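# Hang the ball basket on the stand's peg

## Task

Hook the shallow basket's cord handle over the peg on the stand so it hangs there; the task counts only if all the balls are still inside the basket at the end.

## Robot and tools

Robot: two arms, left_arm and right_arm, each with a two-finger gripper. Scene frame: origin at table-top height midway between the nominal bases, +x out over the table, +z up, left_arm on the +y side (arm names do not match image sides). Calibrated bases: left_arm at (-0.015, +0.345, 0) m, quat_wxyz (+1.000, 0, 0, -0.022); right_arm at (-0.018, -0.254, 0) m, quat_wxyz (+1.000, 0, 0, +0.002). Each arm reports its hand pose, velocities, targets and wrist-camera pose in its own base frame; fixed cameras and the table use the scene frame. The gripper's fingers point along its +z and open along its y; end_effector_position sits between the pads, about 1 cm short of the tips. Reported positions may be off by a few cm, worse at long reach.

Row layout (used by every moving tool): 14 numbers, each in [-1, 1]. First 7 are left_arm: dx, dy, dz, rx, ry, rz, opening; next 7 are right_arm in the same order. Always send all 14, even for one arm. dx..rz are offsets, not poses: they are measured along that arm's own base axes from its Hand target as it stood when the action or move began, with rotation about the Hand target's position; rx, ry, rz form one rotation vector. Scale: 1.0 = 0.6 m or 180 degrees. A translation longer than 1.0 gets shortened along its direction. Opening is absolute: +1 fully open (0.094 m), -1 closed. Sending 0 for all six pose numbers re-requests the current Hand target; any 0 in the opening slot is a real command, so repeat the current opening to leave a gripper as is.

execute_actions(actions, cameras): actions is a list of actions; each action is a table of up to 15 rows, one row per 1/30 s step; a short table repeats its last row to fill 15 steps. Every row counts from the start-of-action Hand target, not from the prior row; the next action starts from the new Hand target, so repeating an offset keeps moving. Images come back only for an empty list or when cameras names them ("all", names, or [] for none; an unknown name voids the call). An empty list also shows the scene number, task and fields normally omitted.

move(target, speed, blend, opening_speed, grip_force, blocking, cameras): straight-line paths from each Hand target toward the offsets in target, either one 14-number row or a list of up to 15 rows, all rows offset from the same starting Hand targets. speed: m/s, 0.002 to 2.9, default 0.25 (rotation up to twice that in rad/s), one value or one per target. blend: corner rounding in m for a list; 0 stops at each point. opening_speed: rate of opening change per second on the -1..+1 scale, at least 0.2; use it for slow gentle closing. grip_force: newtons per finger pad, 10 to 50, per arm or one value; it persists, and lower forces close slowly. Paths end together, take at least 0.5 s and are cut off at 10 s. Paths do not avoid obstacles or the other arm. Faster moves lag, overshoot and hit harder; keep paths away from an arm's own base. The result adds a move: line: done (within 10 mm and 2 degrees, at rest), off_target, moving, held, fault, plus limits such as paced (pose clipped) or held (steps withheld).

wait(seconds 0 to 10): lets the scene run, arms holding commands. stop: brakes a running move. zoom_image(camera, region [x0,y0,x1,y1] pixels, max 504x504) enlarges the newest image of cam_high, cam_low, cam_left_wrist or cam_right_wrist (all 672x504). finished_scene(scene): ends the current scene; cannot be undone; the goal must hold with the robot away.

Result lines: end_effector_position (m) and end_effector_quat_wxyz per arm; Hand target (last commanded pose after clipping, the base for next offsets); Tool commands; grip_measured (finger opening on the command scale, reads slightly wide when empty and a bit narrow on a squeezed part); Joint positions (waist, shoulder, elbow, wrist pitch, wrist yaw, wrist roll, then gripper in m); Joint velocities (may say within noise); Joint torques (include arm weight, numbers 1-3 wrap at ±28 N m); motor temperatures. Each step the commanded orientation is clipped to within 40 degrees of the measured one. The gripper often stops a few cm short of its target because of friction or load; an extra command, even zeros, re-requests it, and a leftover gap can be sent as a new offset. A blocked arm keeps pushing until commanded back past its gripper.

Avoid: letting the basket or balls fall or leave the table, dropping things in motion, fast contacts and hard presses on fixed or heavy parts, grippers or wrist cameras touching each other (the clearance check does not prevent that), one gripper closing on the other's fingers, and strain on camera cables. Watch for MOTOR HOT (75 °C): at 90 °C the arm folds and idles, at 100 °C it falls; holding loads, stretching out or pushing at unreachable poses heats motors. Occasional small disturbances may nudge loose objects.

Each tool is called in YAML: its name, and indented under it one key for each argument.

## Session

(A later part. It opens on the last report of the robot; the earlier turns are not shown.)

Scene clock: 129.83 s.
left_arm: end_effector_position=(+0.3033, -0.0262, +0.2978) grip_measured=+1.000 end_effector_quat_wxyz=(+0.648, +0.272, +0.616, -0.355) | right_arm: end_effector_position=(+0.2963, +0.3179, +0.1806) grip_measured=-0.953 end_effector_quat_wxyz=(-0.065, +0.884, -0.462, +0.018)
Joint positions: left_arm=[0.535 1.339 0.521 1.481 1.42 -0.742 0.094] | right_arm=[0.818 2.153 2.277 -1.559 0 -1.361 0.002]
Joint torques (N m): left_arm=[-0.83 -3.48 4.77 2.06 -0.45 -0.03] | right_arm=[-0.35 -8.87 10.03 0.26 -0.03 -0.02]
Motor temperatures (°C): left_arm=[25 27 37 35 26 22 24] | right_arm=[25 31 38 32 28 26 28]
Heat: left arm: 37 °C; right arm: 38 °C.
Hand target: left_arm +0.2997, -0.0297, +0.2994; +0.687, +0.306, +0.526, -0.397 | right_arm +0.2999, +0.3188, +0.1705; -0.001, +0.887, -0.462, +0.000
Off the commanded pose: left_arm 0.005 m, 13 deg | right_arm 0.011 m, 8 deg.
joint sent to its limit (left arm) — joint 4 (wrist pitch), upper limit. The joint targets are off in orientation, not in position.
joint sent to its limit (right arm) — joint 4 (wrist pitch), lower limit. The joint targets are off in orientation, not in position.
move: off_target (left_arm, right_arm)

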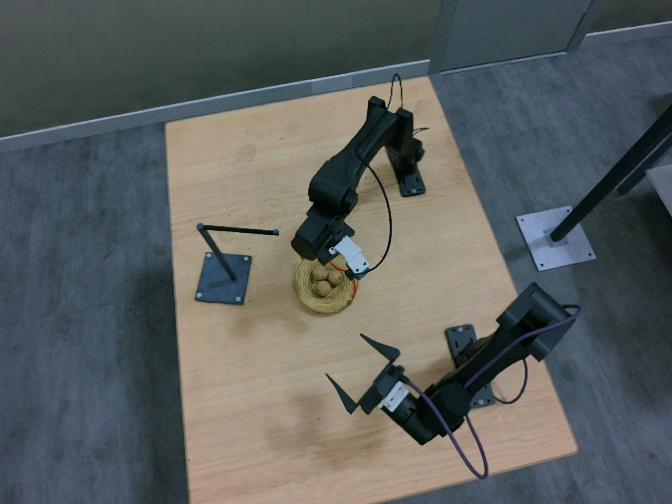

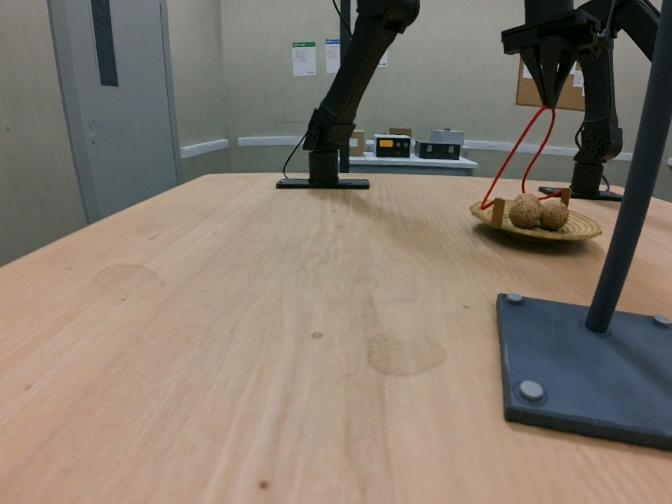

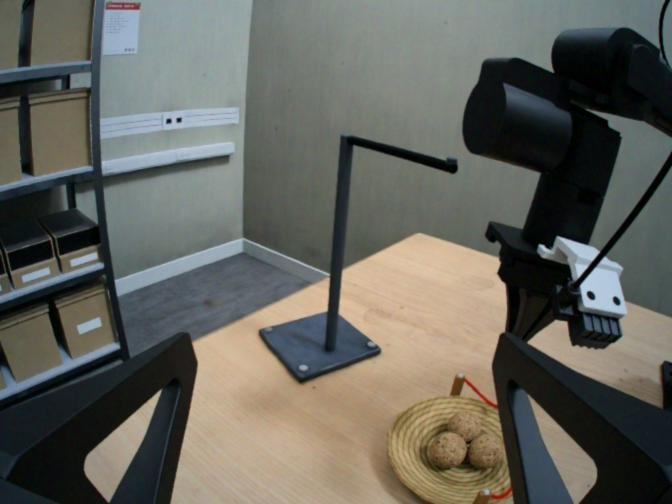

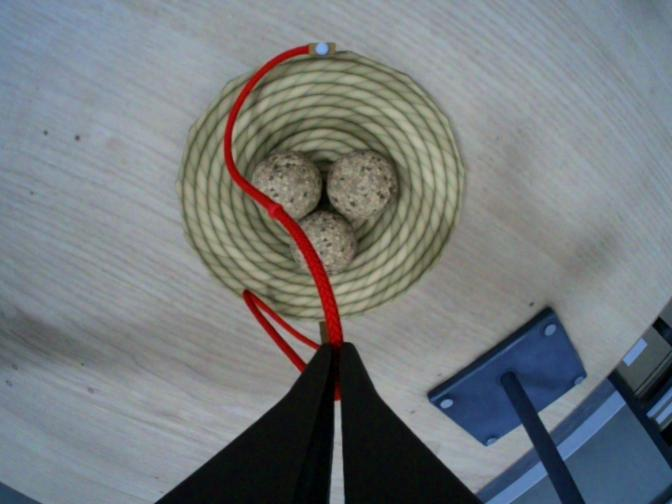

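move:
  target: [0,0,0,0,0,0,1,-0.010,-0.006,0.12,0.0874,0.0196,-0.0827,-1]
  speed: 0.06
  cameras: ["all"]

Scene clock: 159.30 s.
left_arm: end_effector_position=(+0.3034, -0.0261, +0.2980) grip_measured=+1.000 end_effector_quat_wxyz=(+0.649, +0.272, +0.616, -0.355) | right_arm: end_effector_position=(+0.2977, +0.3171, +0.2175) grip_measured=-0.953 end_effector_quat_wxyz=(-0.131, +0.808, -0.569, -0.077)
Joint positions: left_arm=[0.535 1.339 0.521 1.481 1.419 -0.743 0.094] | right_arm=[0.729 2.094 2.308 -1.561 -0.208 -1.162 0.002]
Joint torques (N m): left_arm=[-0.84 -3.48 4.74 2.06 -0.43 -0.07] | right_arm=[-0.39 -15.2 9.91 0.42 -0.37 0.11]
Heat: left arm: 36 °C; right arm: 39 °C.
Hand target: left_arm +0.2997, -0.0296, +0.2994; +0.687, +0.306, +0.526, -0.397 | right_arm +0.2939, +0.3152, +0.2424; -0.107, +0.811, -0.568, -0.090
Off the commanded pose: left_arm 0.005 m, 13 deg | right_arm 0.025 m, 3 deg.
joint sent to its limit (left arm) — joint 4 (wrist pitch), upper limit. The joint targets are off in orientation, not in position.
joint sent to its limit (right arm) — joint 4 (wrist pitch), lower limit. The joint targets are off in orientation, not in position.
move: off_target (left_arm, right_arm)

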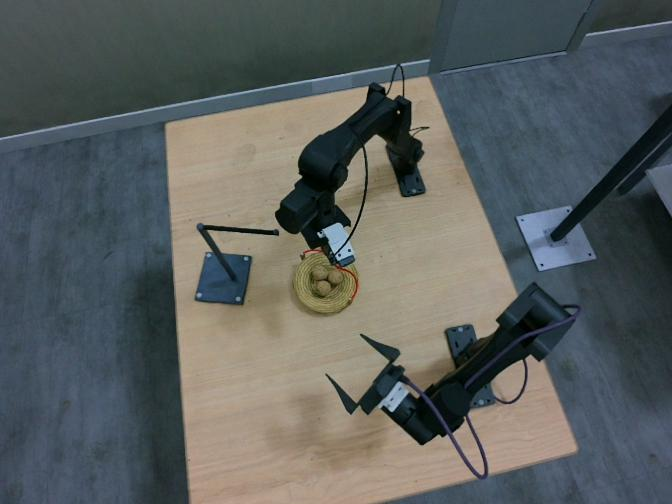

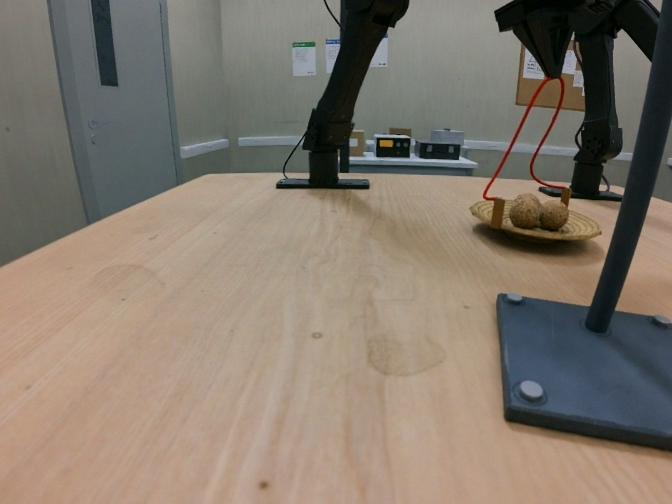

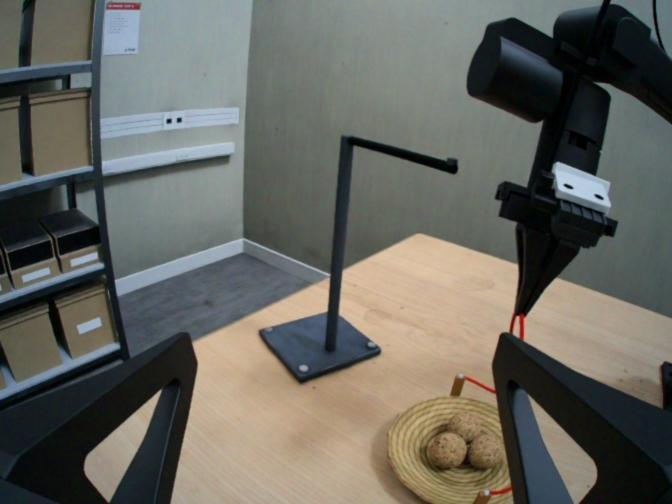

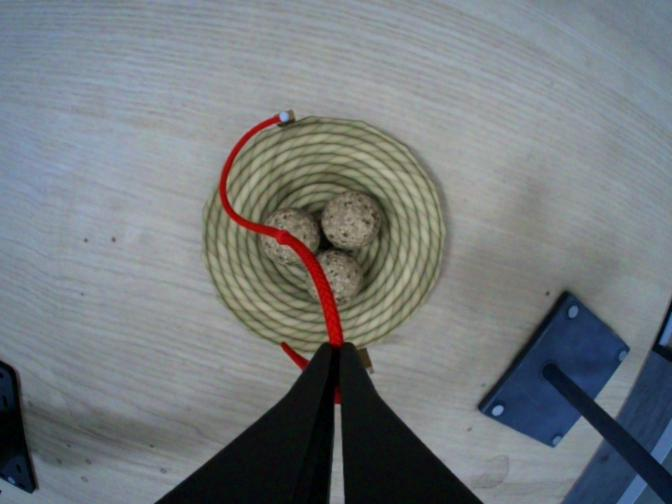

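move:
  target: [0,0,0,0,0,0,1,0,0,0.1,0.0874,0.0196,-0.0827,-1]
  speed: 0.06
  cameras: ["all"]

Scene clock: 165.33 s.
left_arm: end_effector_position=(+0.3034, -0.0261, +0.2980) grip_measured=+1.000 end_effector_quat_wxyz=(+0.649, +0.272, +0.616, -0.355) | right_arm: end_effector_position=(+0.3004, +0.3193, +0.2754) grip_measured=-0.953 end_effector_quat_wxyz=(-0.202, +0.704, -0.659, -0.170)
Joint positions: left_arm=[0.535 1.339 0.521 1.481 1.419 -0.743 0.094] | right_arm=[0.653 2.041 2.399 -1.562 -0.398 -0.908 0.002]
Joint torques (N m): left_arm=[-0.83 -3.45 4.75 2.06 -0.43 -0.06] | right_arm=[-0.47 -14.68 9.83 0.64 -0.49 0.12]
Heat: left arm: 36 °C; right arm: 39 °C.
Hand target: left_arm +0.2997, -0.0296, +0.2994; +0.687, +0.306, +0.526, -0.397 | right_arm +0.2939, +0.3152, +0.3025; -0.210, +0.705, -0.654, -0.177
Off the commanded pose: left_arm 0.005 m, 13 deg | right_arm 0.028 m, 1 deg.
joint sent to its limit (left arm) — joint 4 (wrist pitch), upper limit. The joint targets are off in orientation, not in position.
joint sent to its limit (right arm) — joint 4 (wrist pitch), lower limit. The joint targets still meet the commanded pose.
move: off_target (left_arm, right_arm)

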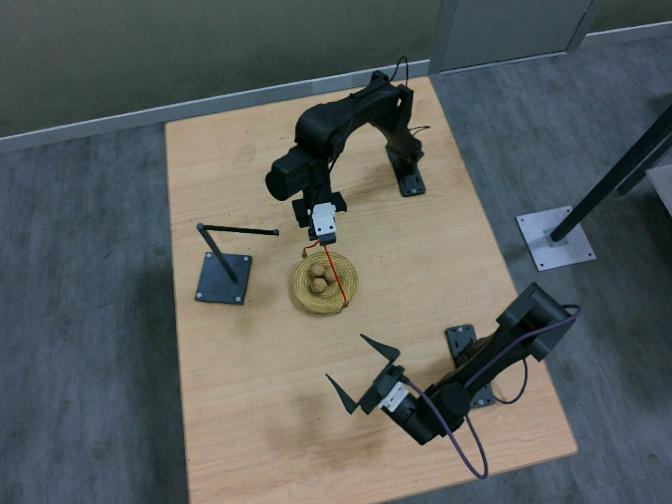

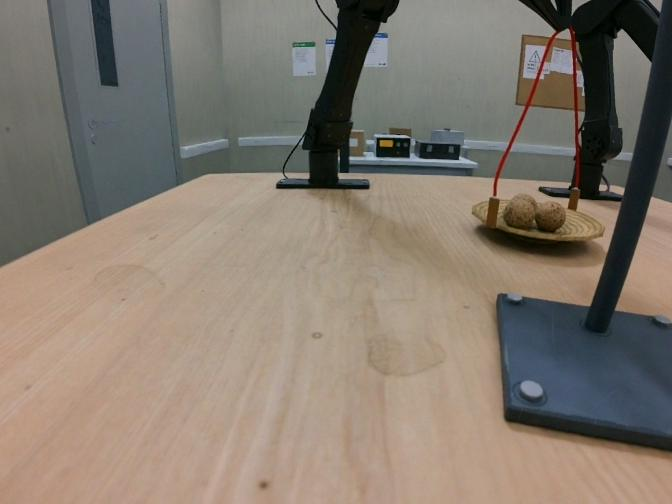

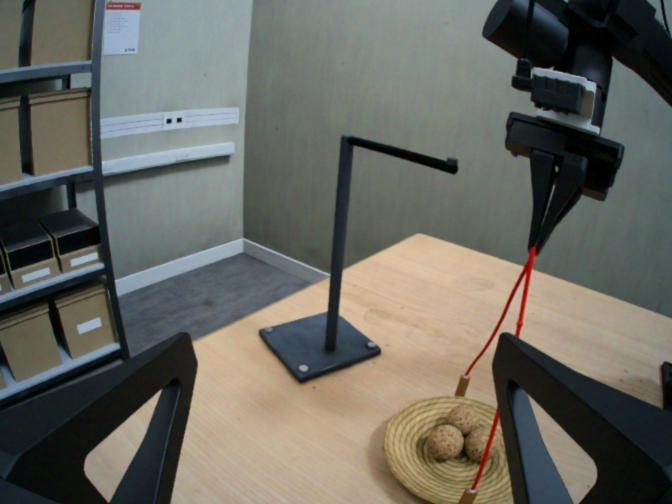

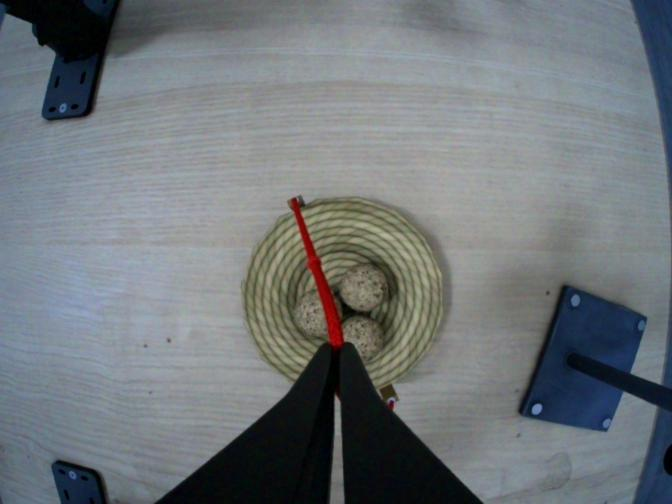

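move:
  target: [0,0,0,0,0,0,1,0,0,0.05,0.03,0.0067,-0.028,-1]
  speed: 0.04
  cameras: ["all"]

Scene clock: 169.50 s.
left_arm: end_effector_position=(+0.3034, -0.0261, +0.2980) grip_measured=+1.000 end_effector_quat_wxyz=(+0.649, +0.272, +0.616, -0.355) | right_arm: end_effector_position=(+0.3020, +0.3181, +0.2997) grip_measured=-0.953 end_effector_quat_wxyz=(-0.224, +0.661, -0.689, -0.196)
Joint positions: left_arm=[0.535 1.339 0.521 1.481 1.419 -0.743 0.094] | right_arm=[0.632 2.031 2.461 -1.573 -0.443 -0.799 0.002]
Joint torques (N m): left_arm=[-0.85 -3.47 4.75 2.05 -0.43 -0.07] | right_arm=[-0.39 -14.94 10.04 0.81 -0.59 0.11]
Motor temperatures (°C): left_arm=[25 27 33 36 26 22 24] | right_arm=[25 36 39 31 28 26 28]
Heat: left arm: 36 °C; right arm: 39 °C.
Hand target: left_arm +0.2997, -0.0296, +0.2994; +0.687, +0.306, +0.526, -0.397 | right_arm +0.2939, +0.3152, +0.3324; -0.244, +0.663, -0.677, -0.205
Off the commanded pose: left_arm 0.005 m, 13 deg | right_arm 0.034 m, 3 deg.
joint sent to its limit (left arm) — joint 4 (wrist pitch), upper limit. The joint targets are off in orientation, not in position.
joint sent to its limit (right arm) — joint 4 (wrist pitch), lower limit. The joint targets still meet the commanded pose.
move: off_target (left_arm, right_arm)

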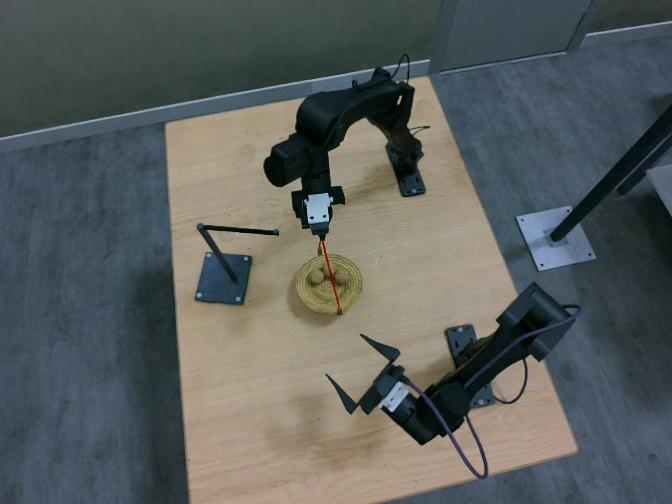

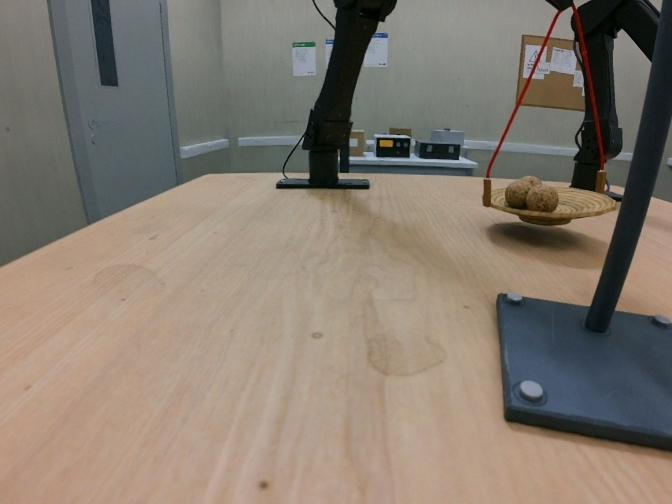

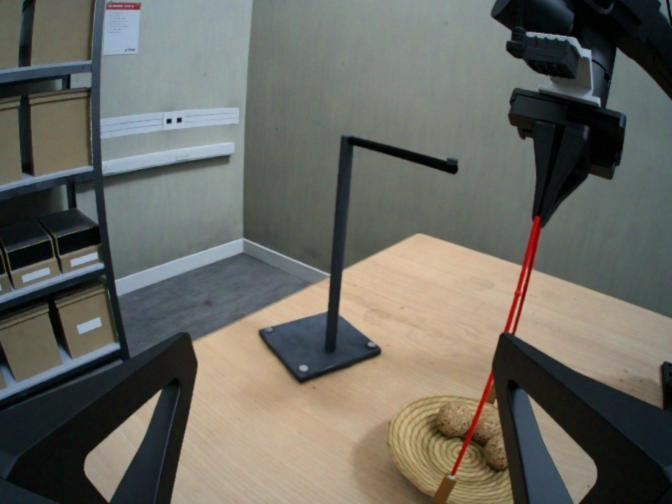

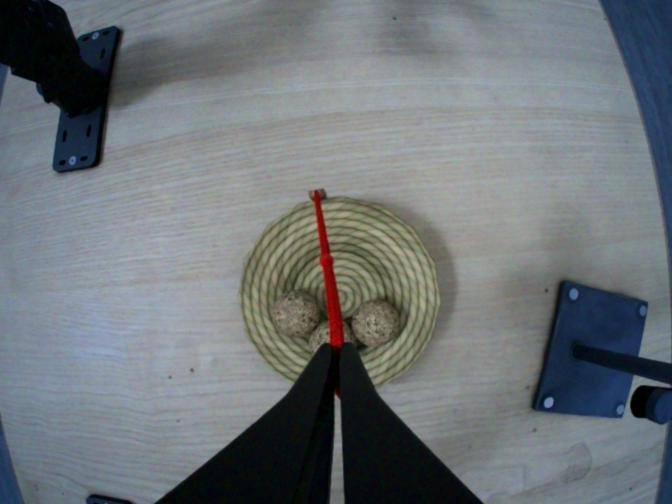

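zoom_image:
  camera: "cam_low"
  region: [440, 100, 660, 270]

zoom_image:
  camera: "cam_right_wrist"
  region: [220, 170, 470, 420]

Scaled by 2.291 from the camera's 672x504 image, which has a finer 960x720 frame.

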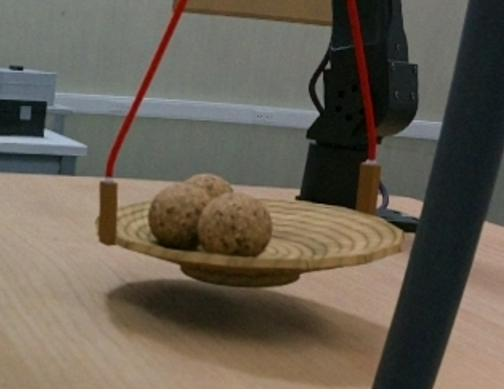

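Scaled by 2.016 from the camera's 672x504 image, which has a finer 960x720 frame.

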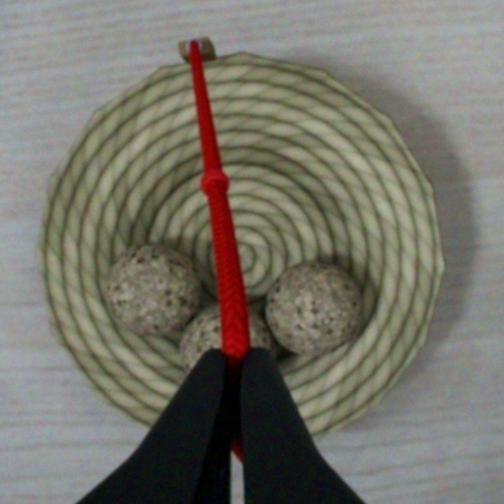

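move:
  target:
    - [0,0,0,0,0,0,1,0,0,0.13,0.045,0.010,-0.0425,-1]
    - [0,0,0,0,0,0,1,0.01,-0.11,0.13,0.045,0.010,-0.0425,-1]
  speed: 0.045
  blend: [0.02,0]
  cameras: ["all"]

Scene clock: 214.77 s.
left_arm: end_effector_position=(+0.3034, -0.0261, +0.2980) grip_measured=+1.000 end_effector_quat_wxyz=(+0.649, +0.272, +0.616, -0.355) | right_arm: end_effector_position=(+0.3127, +0.2513, +0.3950) grip_measured=-0.953 end_effector_quat_wxyz=(+0.343, -0.561, +0.715, +0.238)
Joint positions: left_arm=[0.535 1.339 0.521 1.481 1.419 -0.743 0.094] | right_arm=[0.413 1.873 2.533 -1.579 -0.612 -0.706 0.002]
Joint torques (N m): left_arm=[-0.83 -3.47 4.74 2.05 -0.43 -0.07] | right_arm=[-0.25 -11.92 4.9 1.15 -0.68 -0.04]
Motor temperatures (°C): left_arm=[25 27 32 37 26 22 24] | right_arm=[25 42 40 32 28 26 29]
Heat: left arm: 37 °C; right arm: 42 °C.
Hand target: left_arm +0.2997, -0.0296, +0.2994; +0.687, +0.306, +0.526, -0.397 | right_arm +0.2999, +0.2492, +0.4105; +0.293, -0.594, +0.707, +0.246
Off the commanded pose: left_arm 0.005 m, 13 deg | right_arm 0.020 m, 7 deg.
joint read past its limit (right arm) — joint 4 (wrist pitch), lower limit.
joint sent to its limit (left arm) — joint 4 (wrist pitch), upper limit. The joint targets are off in orientation, not in position.
joint sent to its limit (right arm) — joint 4 (wrist pitch), lower limit. The joint targets are off in orientation, not in position.
move: off_target (left_arm, right_arm)

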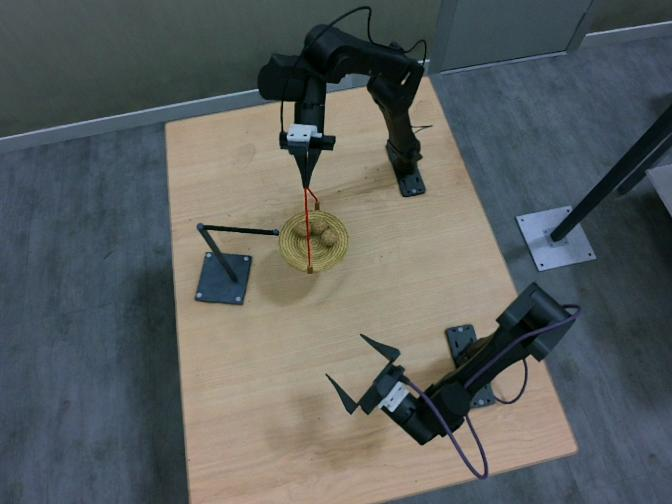

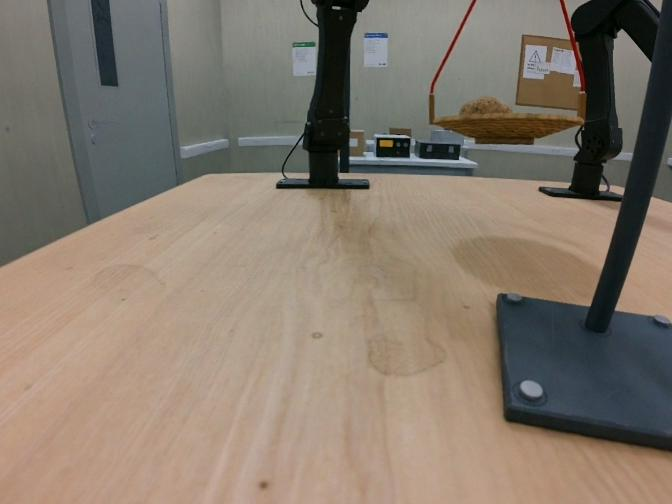

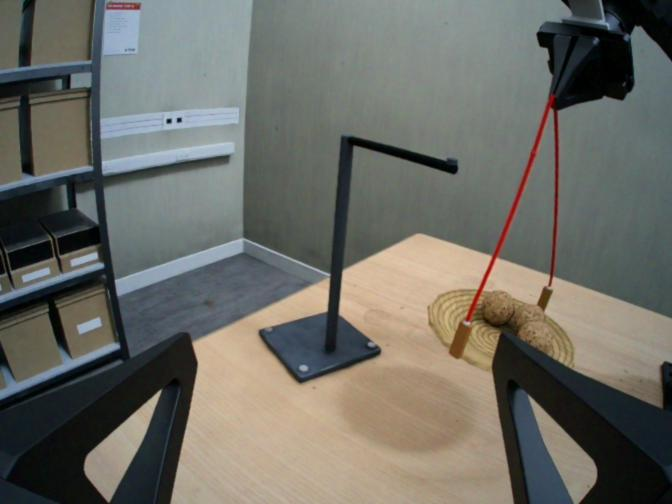

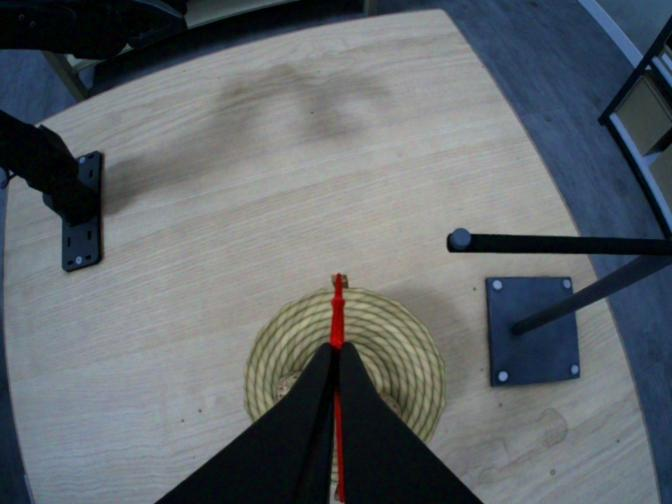

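move:
  target: [0,0,0,0,0,0,1,-0.003,0.122,0,0,0,0,-1]
  speed: 0.045
  cameras: ["all"]

Scene clock: 229.87 s.
left_arm: end_effector_position=(+0.3034, -0.0261, +0.2980) grip_measured=+1.000 end_effector_quat_wxyz=(+0.649, +0.272, +0.616, -0.355) | right_arm: end_effector_position=(+0.2943, +0.3166, +0.4103) grip_measured=-0.953 end_effector_quat_wxyz=(+0.355, -0.568, +0.698, +0.254)
Joint positions: left_arm=[0.535 1.339 0.521 1.481 1.419 -0.743 0.094] | right_arm=[0.608 2.014 2.796 -1.581 -0.528 -0.541 0.002]
Joint torques (N m): left_arm=[-0.85 -3.47 4.75 2.06 -0.43 -0.07] | right_arm=[0.27 -7.2 8.17 1.3 -0.34 0.1]
Heat: left arm: 37 °C; right arm: 41 °C.
Hand target: left_arm +0.2997, -0.0296, +0.2994; +0.687, +0.306, +0.526, -0.397 | right_arm +0.2981, +0.3224, +0.4105; +0.293, -0.594, +0.707, +0.246
Off the commanded pose: left_arm 0.005 m, 13 deg | right_arm 0.007 m, 8 deg.
joint read past its limit (right arm) — joint 4 (wrist pitch), lower limit.
joint sent to its limit (left arm) — joint 4 (wrist pitch), upper limit. The joint targets are off in orientation, not in position.
joint sent to its limit (right arm) — joint 4 (wrist pitch), lower limit. The joint targets are off in orientation, not in position.
move: off_target (left_arm, right_arm)

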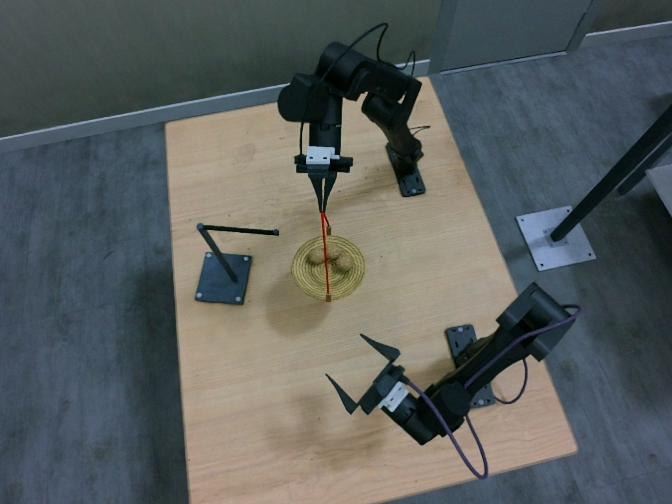

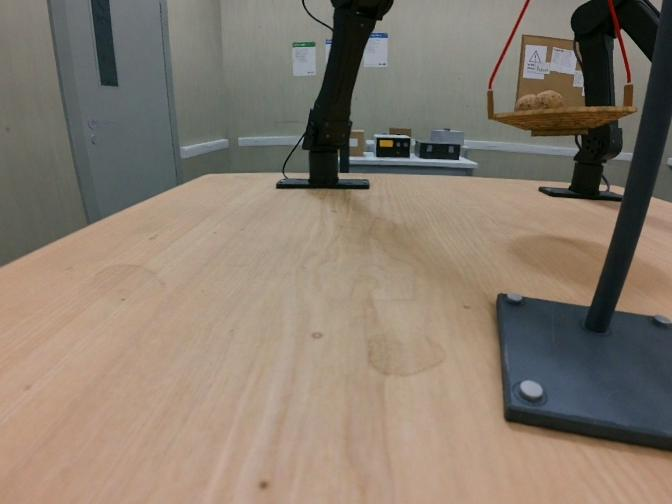

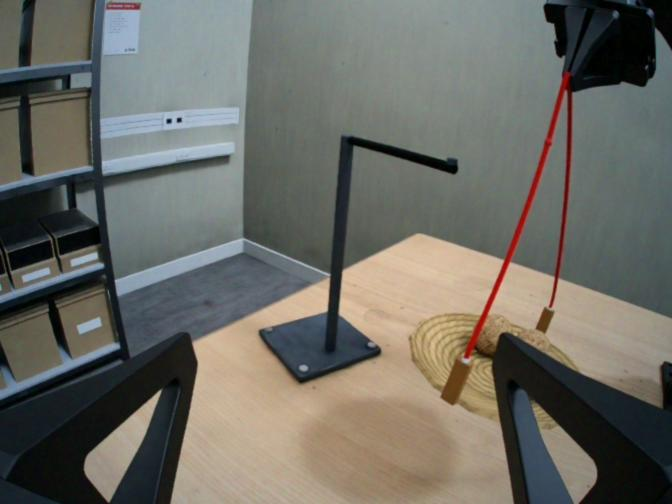

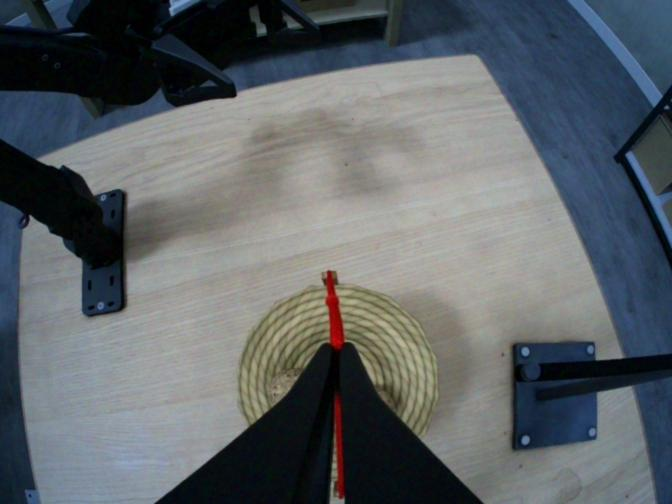

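move:
  target: [0,0,0,0,0,0,1,0.215,-0.045,0,0,0,0,-1]
  speed: 0.045
  cameras: ["all"]

Scene clock: 238.53 s.
left_arm: end_effector_position=(+0.3034, -0.0261, +0.2980) grip_measured=+1.000 end_effector_quat_wxyz=(+0.649, +0.272, +0.616, -0.355) | right_arm: end_effector_position=(+0.4193, +0.2905, +0.4083) grip_measured=-0.953 end_effector_quat_wxyz=(+0.453, -0.516, +0.685, +0.244)
Joint positions: left_arm=[0.535 1.339 0.521 1.481 1.419 -0.743 0.094] | right_arm=[0.39 2.172 2.838 -1.296 -0.645 -0.564 0.002]
Joint torques (N m): left_arm=[-0.85 -3.48 4.75 2.06 -0.43 -0.06] | right_arm=[-0.36 -8.91 9.14 1.61 -0.54 0.11]
Heat: left arm: 38 °C; right arm: 39 °C.
Hand target: left_arm +0.2997, -0.0296, +0.2994; +0.687, +0.306, +0.526, -0.397 | right_arm +0.4270, +0.2954, +0.4106; +0.293, -0.594, +0.707, +0.246
Off the commanded pose: left_arm 0.005 m, 13 deg | right_arm 0.009 m, 21 deg.
elbow stopped short (right arm): the move would have taken joint 3 (elbow) straighter than the controller allows.
joint sent to its limit (left arm) — joint 4 (wrist pitch), upper limit. The joint targets are off in orientation, not in position.
move: off_target (left_arm, right_arm)

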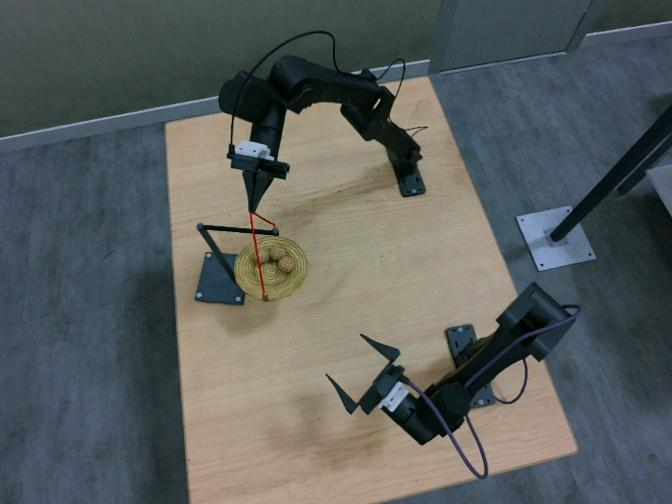

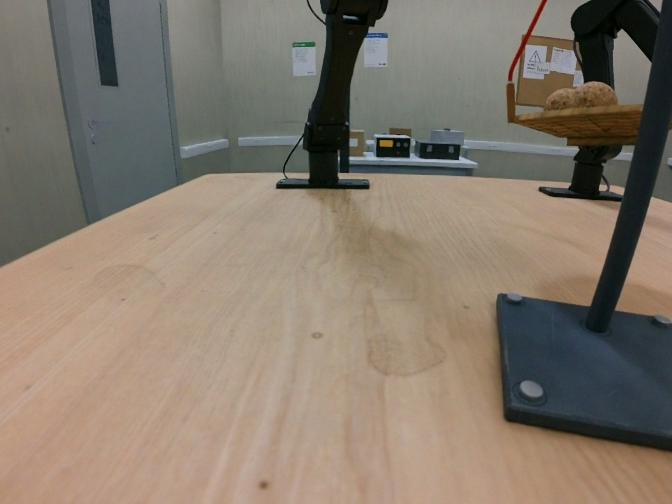

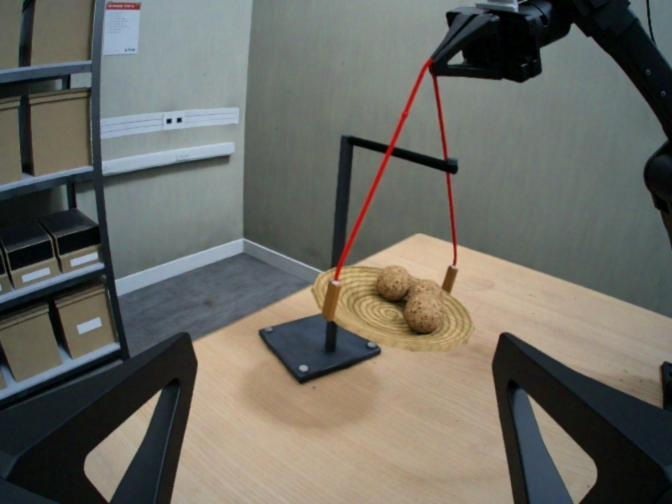

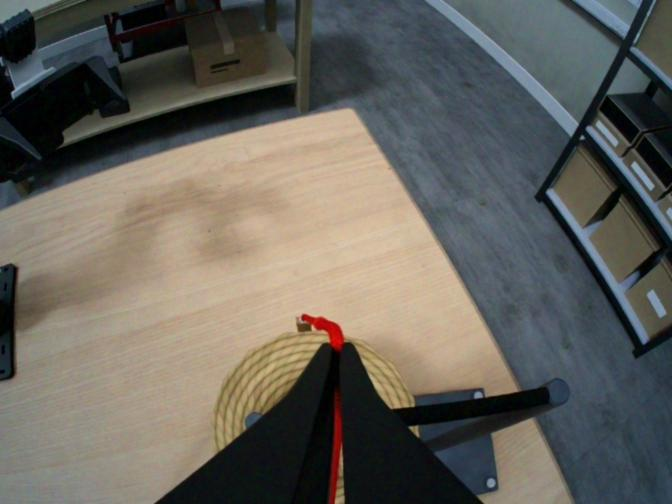

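move:
  target: [0,0,0,0,0,0,1,0,0,-0.09,0,0,0,-1]
  speed: 0.03
  cameras: ["all"]

Scene clock: 251.83 s.
left_arm: end_effector_position=(+0.3034, -0.0261, +0.2980) grip_measured=+1.000 end_effector_quat_wxyz=(+0.649, +0.272, +0.616, -0.355) | right_arm: end_effector_position=(+0.4205, +0.2911, +0.3623) grip_measured=-0.953 end_effector_quat_wxyz=(+0.395, -0.546, +0.698, +0.242)
Joint positions: left_arm=[0.535 1.339 0.521 1.481 1.419 -0.743 0.094] | right_arm=[0.39 2.233 2.838 -1.401 -0.646 -0.666 0.002]
Joint torques (N m): left_arm=[-0.83 -3.47 4.77 2.07 -0.43 -0.07] | right_arm=[-0.03 -9.17 9.32 1.25 -0.44 -0.03]
Motor temperatures (°C): left_arm=[25 27 32 38 26 22 24] | right_arm=[25 36 38 34 28 26 29]
Heat: left arm: 38 °C; right arm: 38 °C.
Hand target: left_arm +0.2997, -0.0296, +0.2994; +0.687, +0.306, +0.526, -0.397 | right_arm +0.4270, +0.2954, +0.3566; +0.293, -0.594, +0.707, +0.246
Off the commanded pose: left_arm 0.005 m, 13 deg | right_arm 0.010 m, 13 deg.
elbow stopped short (right arm): the move would have taken joint 3 (elbow) straighter than the controller allows.
joint sent to its limit (left arm) — joint 4 (wrist pitch), upper limit. The joint targets are off in orientation, not in position.
move: off_target (left_arm, right_arm)

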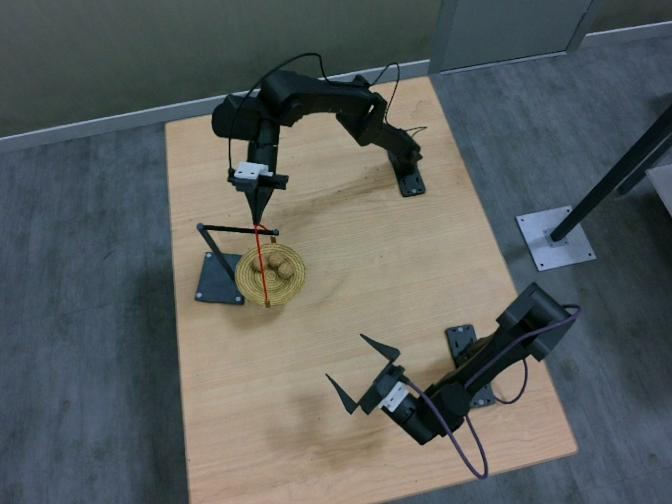

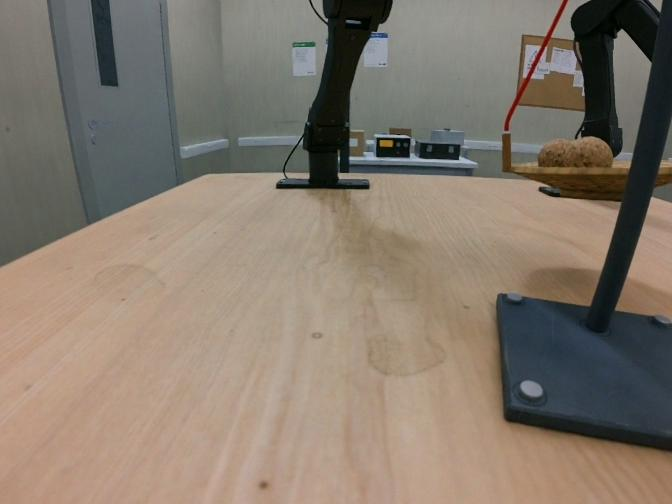

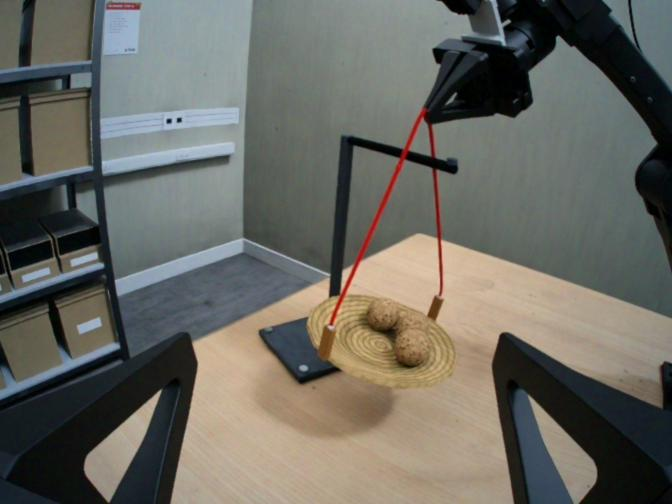

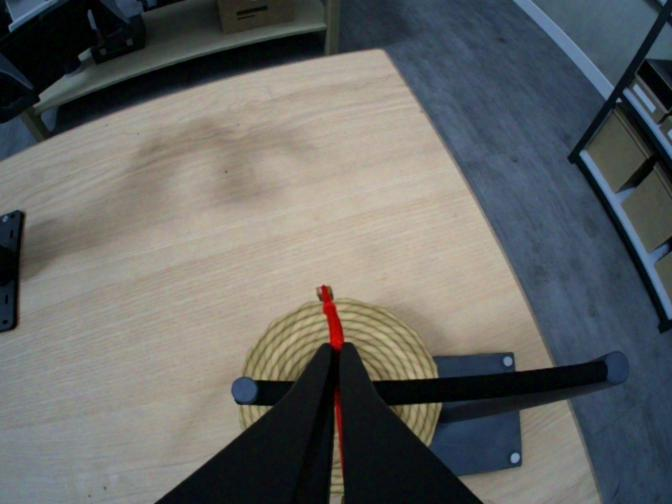

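move:
  target: [0,0,0,0,0,0,1,0.005,-0.007,-0.035,0,0,0,-1]
  speed: 0.03
  cameras: ["all"]

zoom_image:
  camera: "cam_left_wrist"
  region: [330, 70, 530, 220]

zoom_image:
  camera: "cam_right_wrist"
  region: [220, 270, 470, 460]

Scene clock: 259.30 s.
left_arm: end_effector_position=(+0.3034, -0.0261, +0.2980) grip_measured=+1.000 end_effector_quat_wxyz=(+0.649, +0.272, +0.616, -0.355) | right_arm: end_effector_position=(+0.4220, +0.2885, +0.3425) grip_measured=-0.953 end_effector_quat_wxyz=(+0.372, -0.559, +0.702, +0.239)
Joint positions: left_arm=[0.535 1.339 0.521 1.481 1.419 -0.743 0.094] | right_arm=[0.384 2.261 2.838 -1.444 -0.645 -0.717 0.002]
Joint torques (N m): left_arm=[-0.85 -3.48 4.77 2.06 -0.43 -0.07] | right_arm=[-0.35 -9.25 9.42 1.16 -0.47 -0.02]
Heat: left arm: 38 °C; right arm: 39 °C.
Hand target: left_arm +0.2997, -0.0296, +0.2994; +0.687, +0.306, +0.526, -0.397 | right_arm +0.4300, +0.2912, +0.3356; +0.293, -0.594, +0.707, +0.246
Off the commanded pose: left_arm 0.005 m, 13 deg | right_arm 0.011 m, 10 deg.
elbow stopped short (right arm): the move would have taken joint 3 (elbow) straighter than the controller allows.
joint sent to its limit (left arm) — joint 4 (wrist pitch), upper limit. The joint targets are off in orientation, not in position.
move: off_target (left_arm, right_arm)

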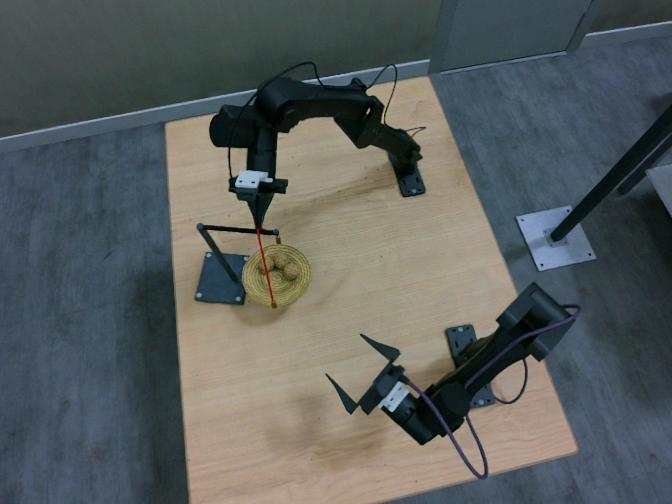

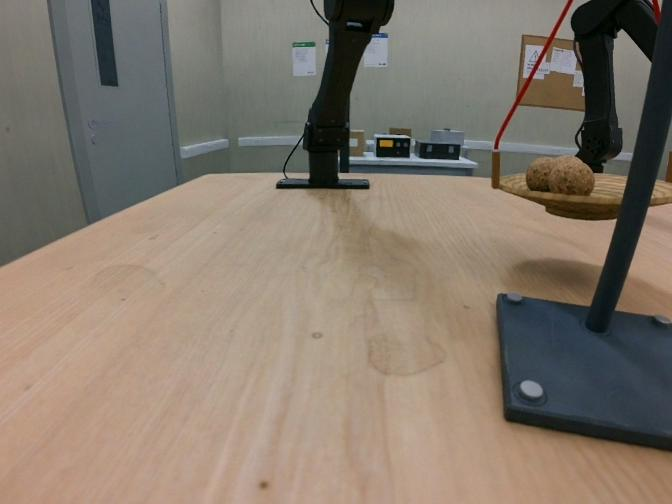

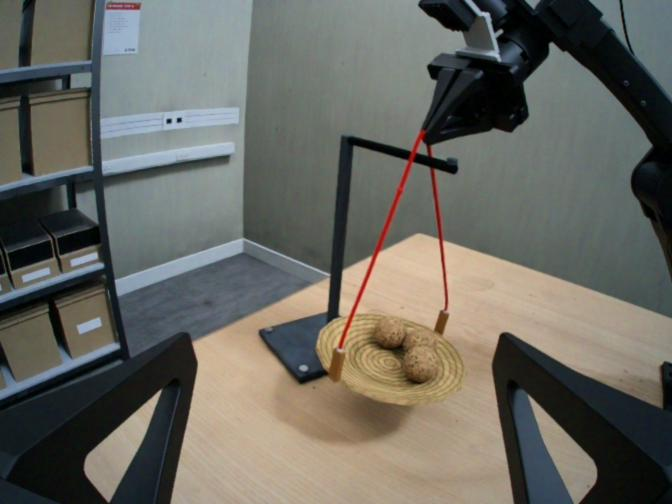

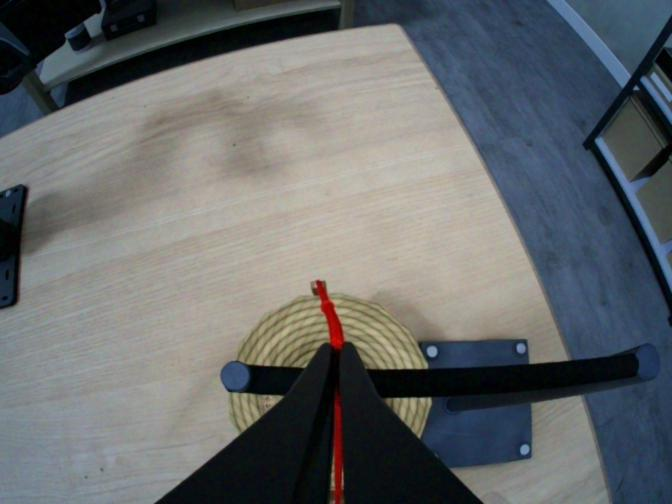

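Scaled by 2.520 from the camera's 672x504 image, which has a finer 960x720 frame.

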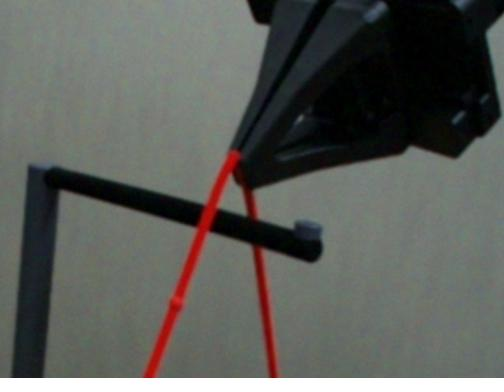

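Scaled by 2.016 from the camera's 672x504 image, which has a finer 960x720 frame.

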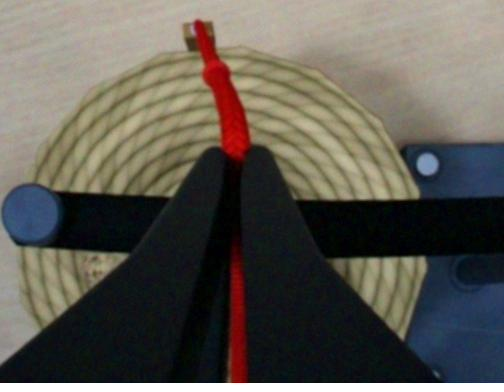

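move:
  target: [0,0,0,0,0,0,1,0.002,-0.009,-0.017,0,0,0,-1]
  speed: 0.03
  cameras: ["cam_left_wrist","cam_right_wrist"]

zoom_image:
  camera: "cam_left_wrist"
  region: [330, 70, 530, 220]

zoom_image:
  camera: "cam_right_wrist"
  region: [220, 270, 470, 460]

Scene clock: 264.87 s.
left_arm: end_effector_position=(+0.3034, -0.0261, +0.2980) grip_measured=+1.000 end_effector_quat_wxyz=(+0.649, +0.272, +0.616, -0.355) | right_arm: end_effector_position=(+0.4238, +0.2834, +0.3322) grip_measured=-0.953 end_effector_quat_wxyz=(+0.359, -0.565, +0.704, +0.236)
Joint positions: left_arm=[0.535 1.339 0.521 1.481 1.419 -0.743 0.094] | right_arm=[0.373 2.275 2.838 -1.471 -0.644 -0.751 0.002]
Joint torques (N m): left_arm=[-0.83 -3.48 4.75 2.06 -0.43 -0.07] | right_arm=[-0.44 -9.4 9.42 1.12 -0.52 -0.04]
Heat: left arm: 38 °C; right arm: 39 °C.
Hand target: left_arm +0.2997, -0.0296, +0.2994; +0.687, +0.306, +0.526, -0.397 | right_arm +0.4312, +0.2858, +0.3254; +0.293, -0.594, +0.707, +0.246
Off the commanded pose: left_arm 0.005 m, 13 deg | right_arm 0.010 m, 8 deg.
elbow stopped short (right arm): the move would have taken joint 3 (elbow) straighter than the controller allows.
joint sent to its limit (left arm) — joint 4 (wrist pitch), upper limit. The joint targets are off in orientation, not in position.
move: off_target (left_arm, right_arm)
Images, in order (width x height): cam_left_wrist 672x504, cam_right_wrist 672x504.

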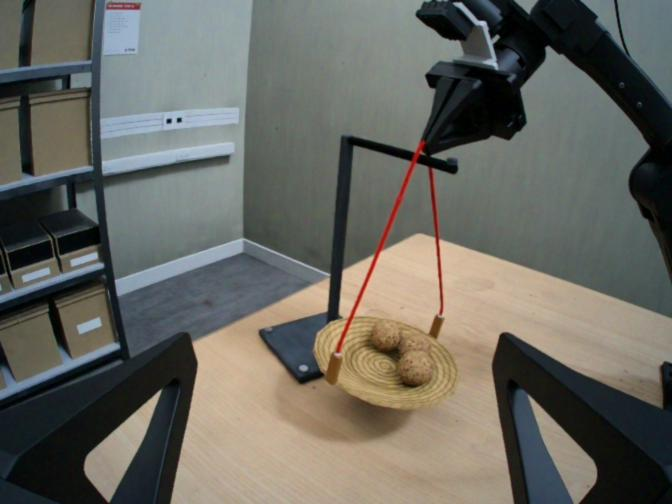

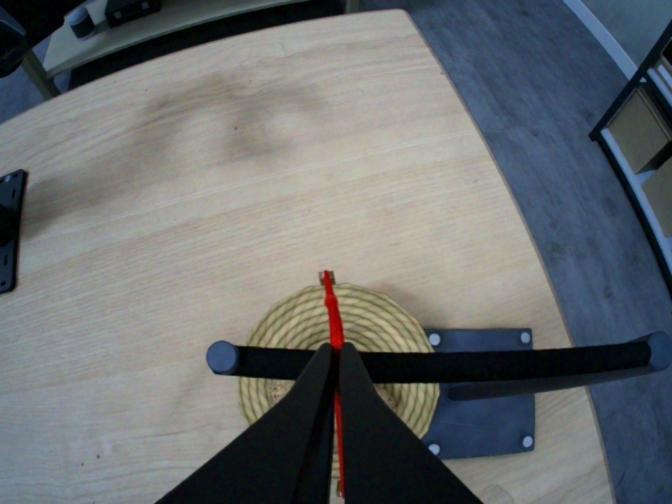

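Scaled by 2.520 from the camera's 672x504 image, which has a finer 960x720 frame.

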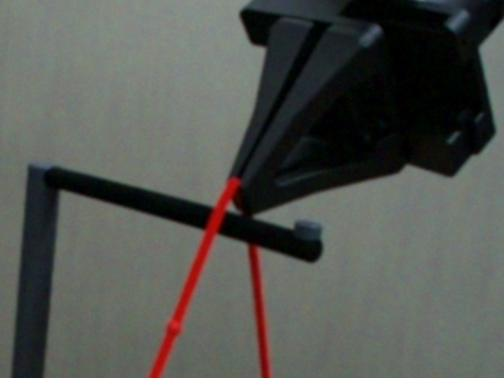

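Scaled by 2.016 from the camera's 672x504 image, which has a finer 960x720 frame.

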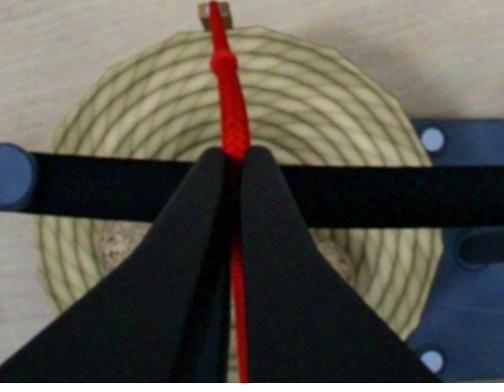

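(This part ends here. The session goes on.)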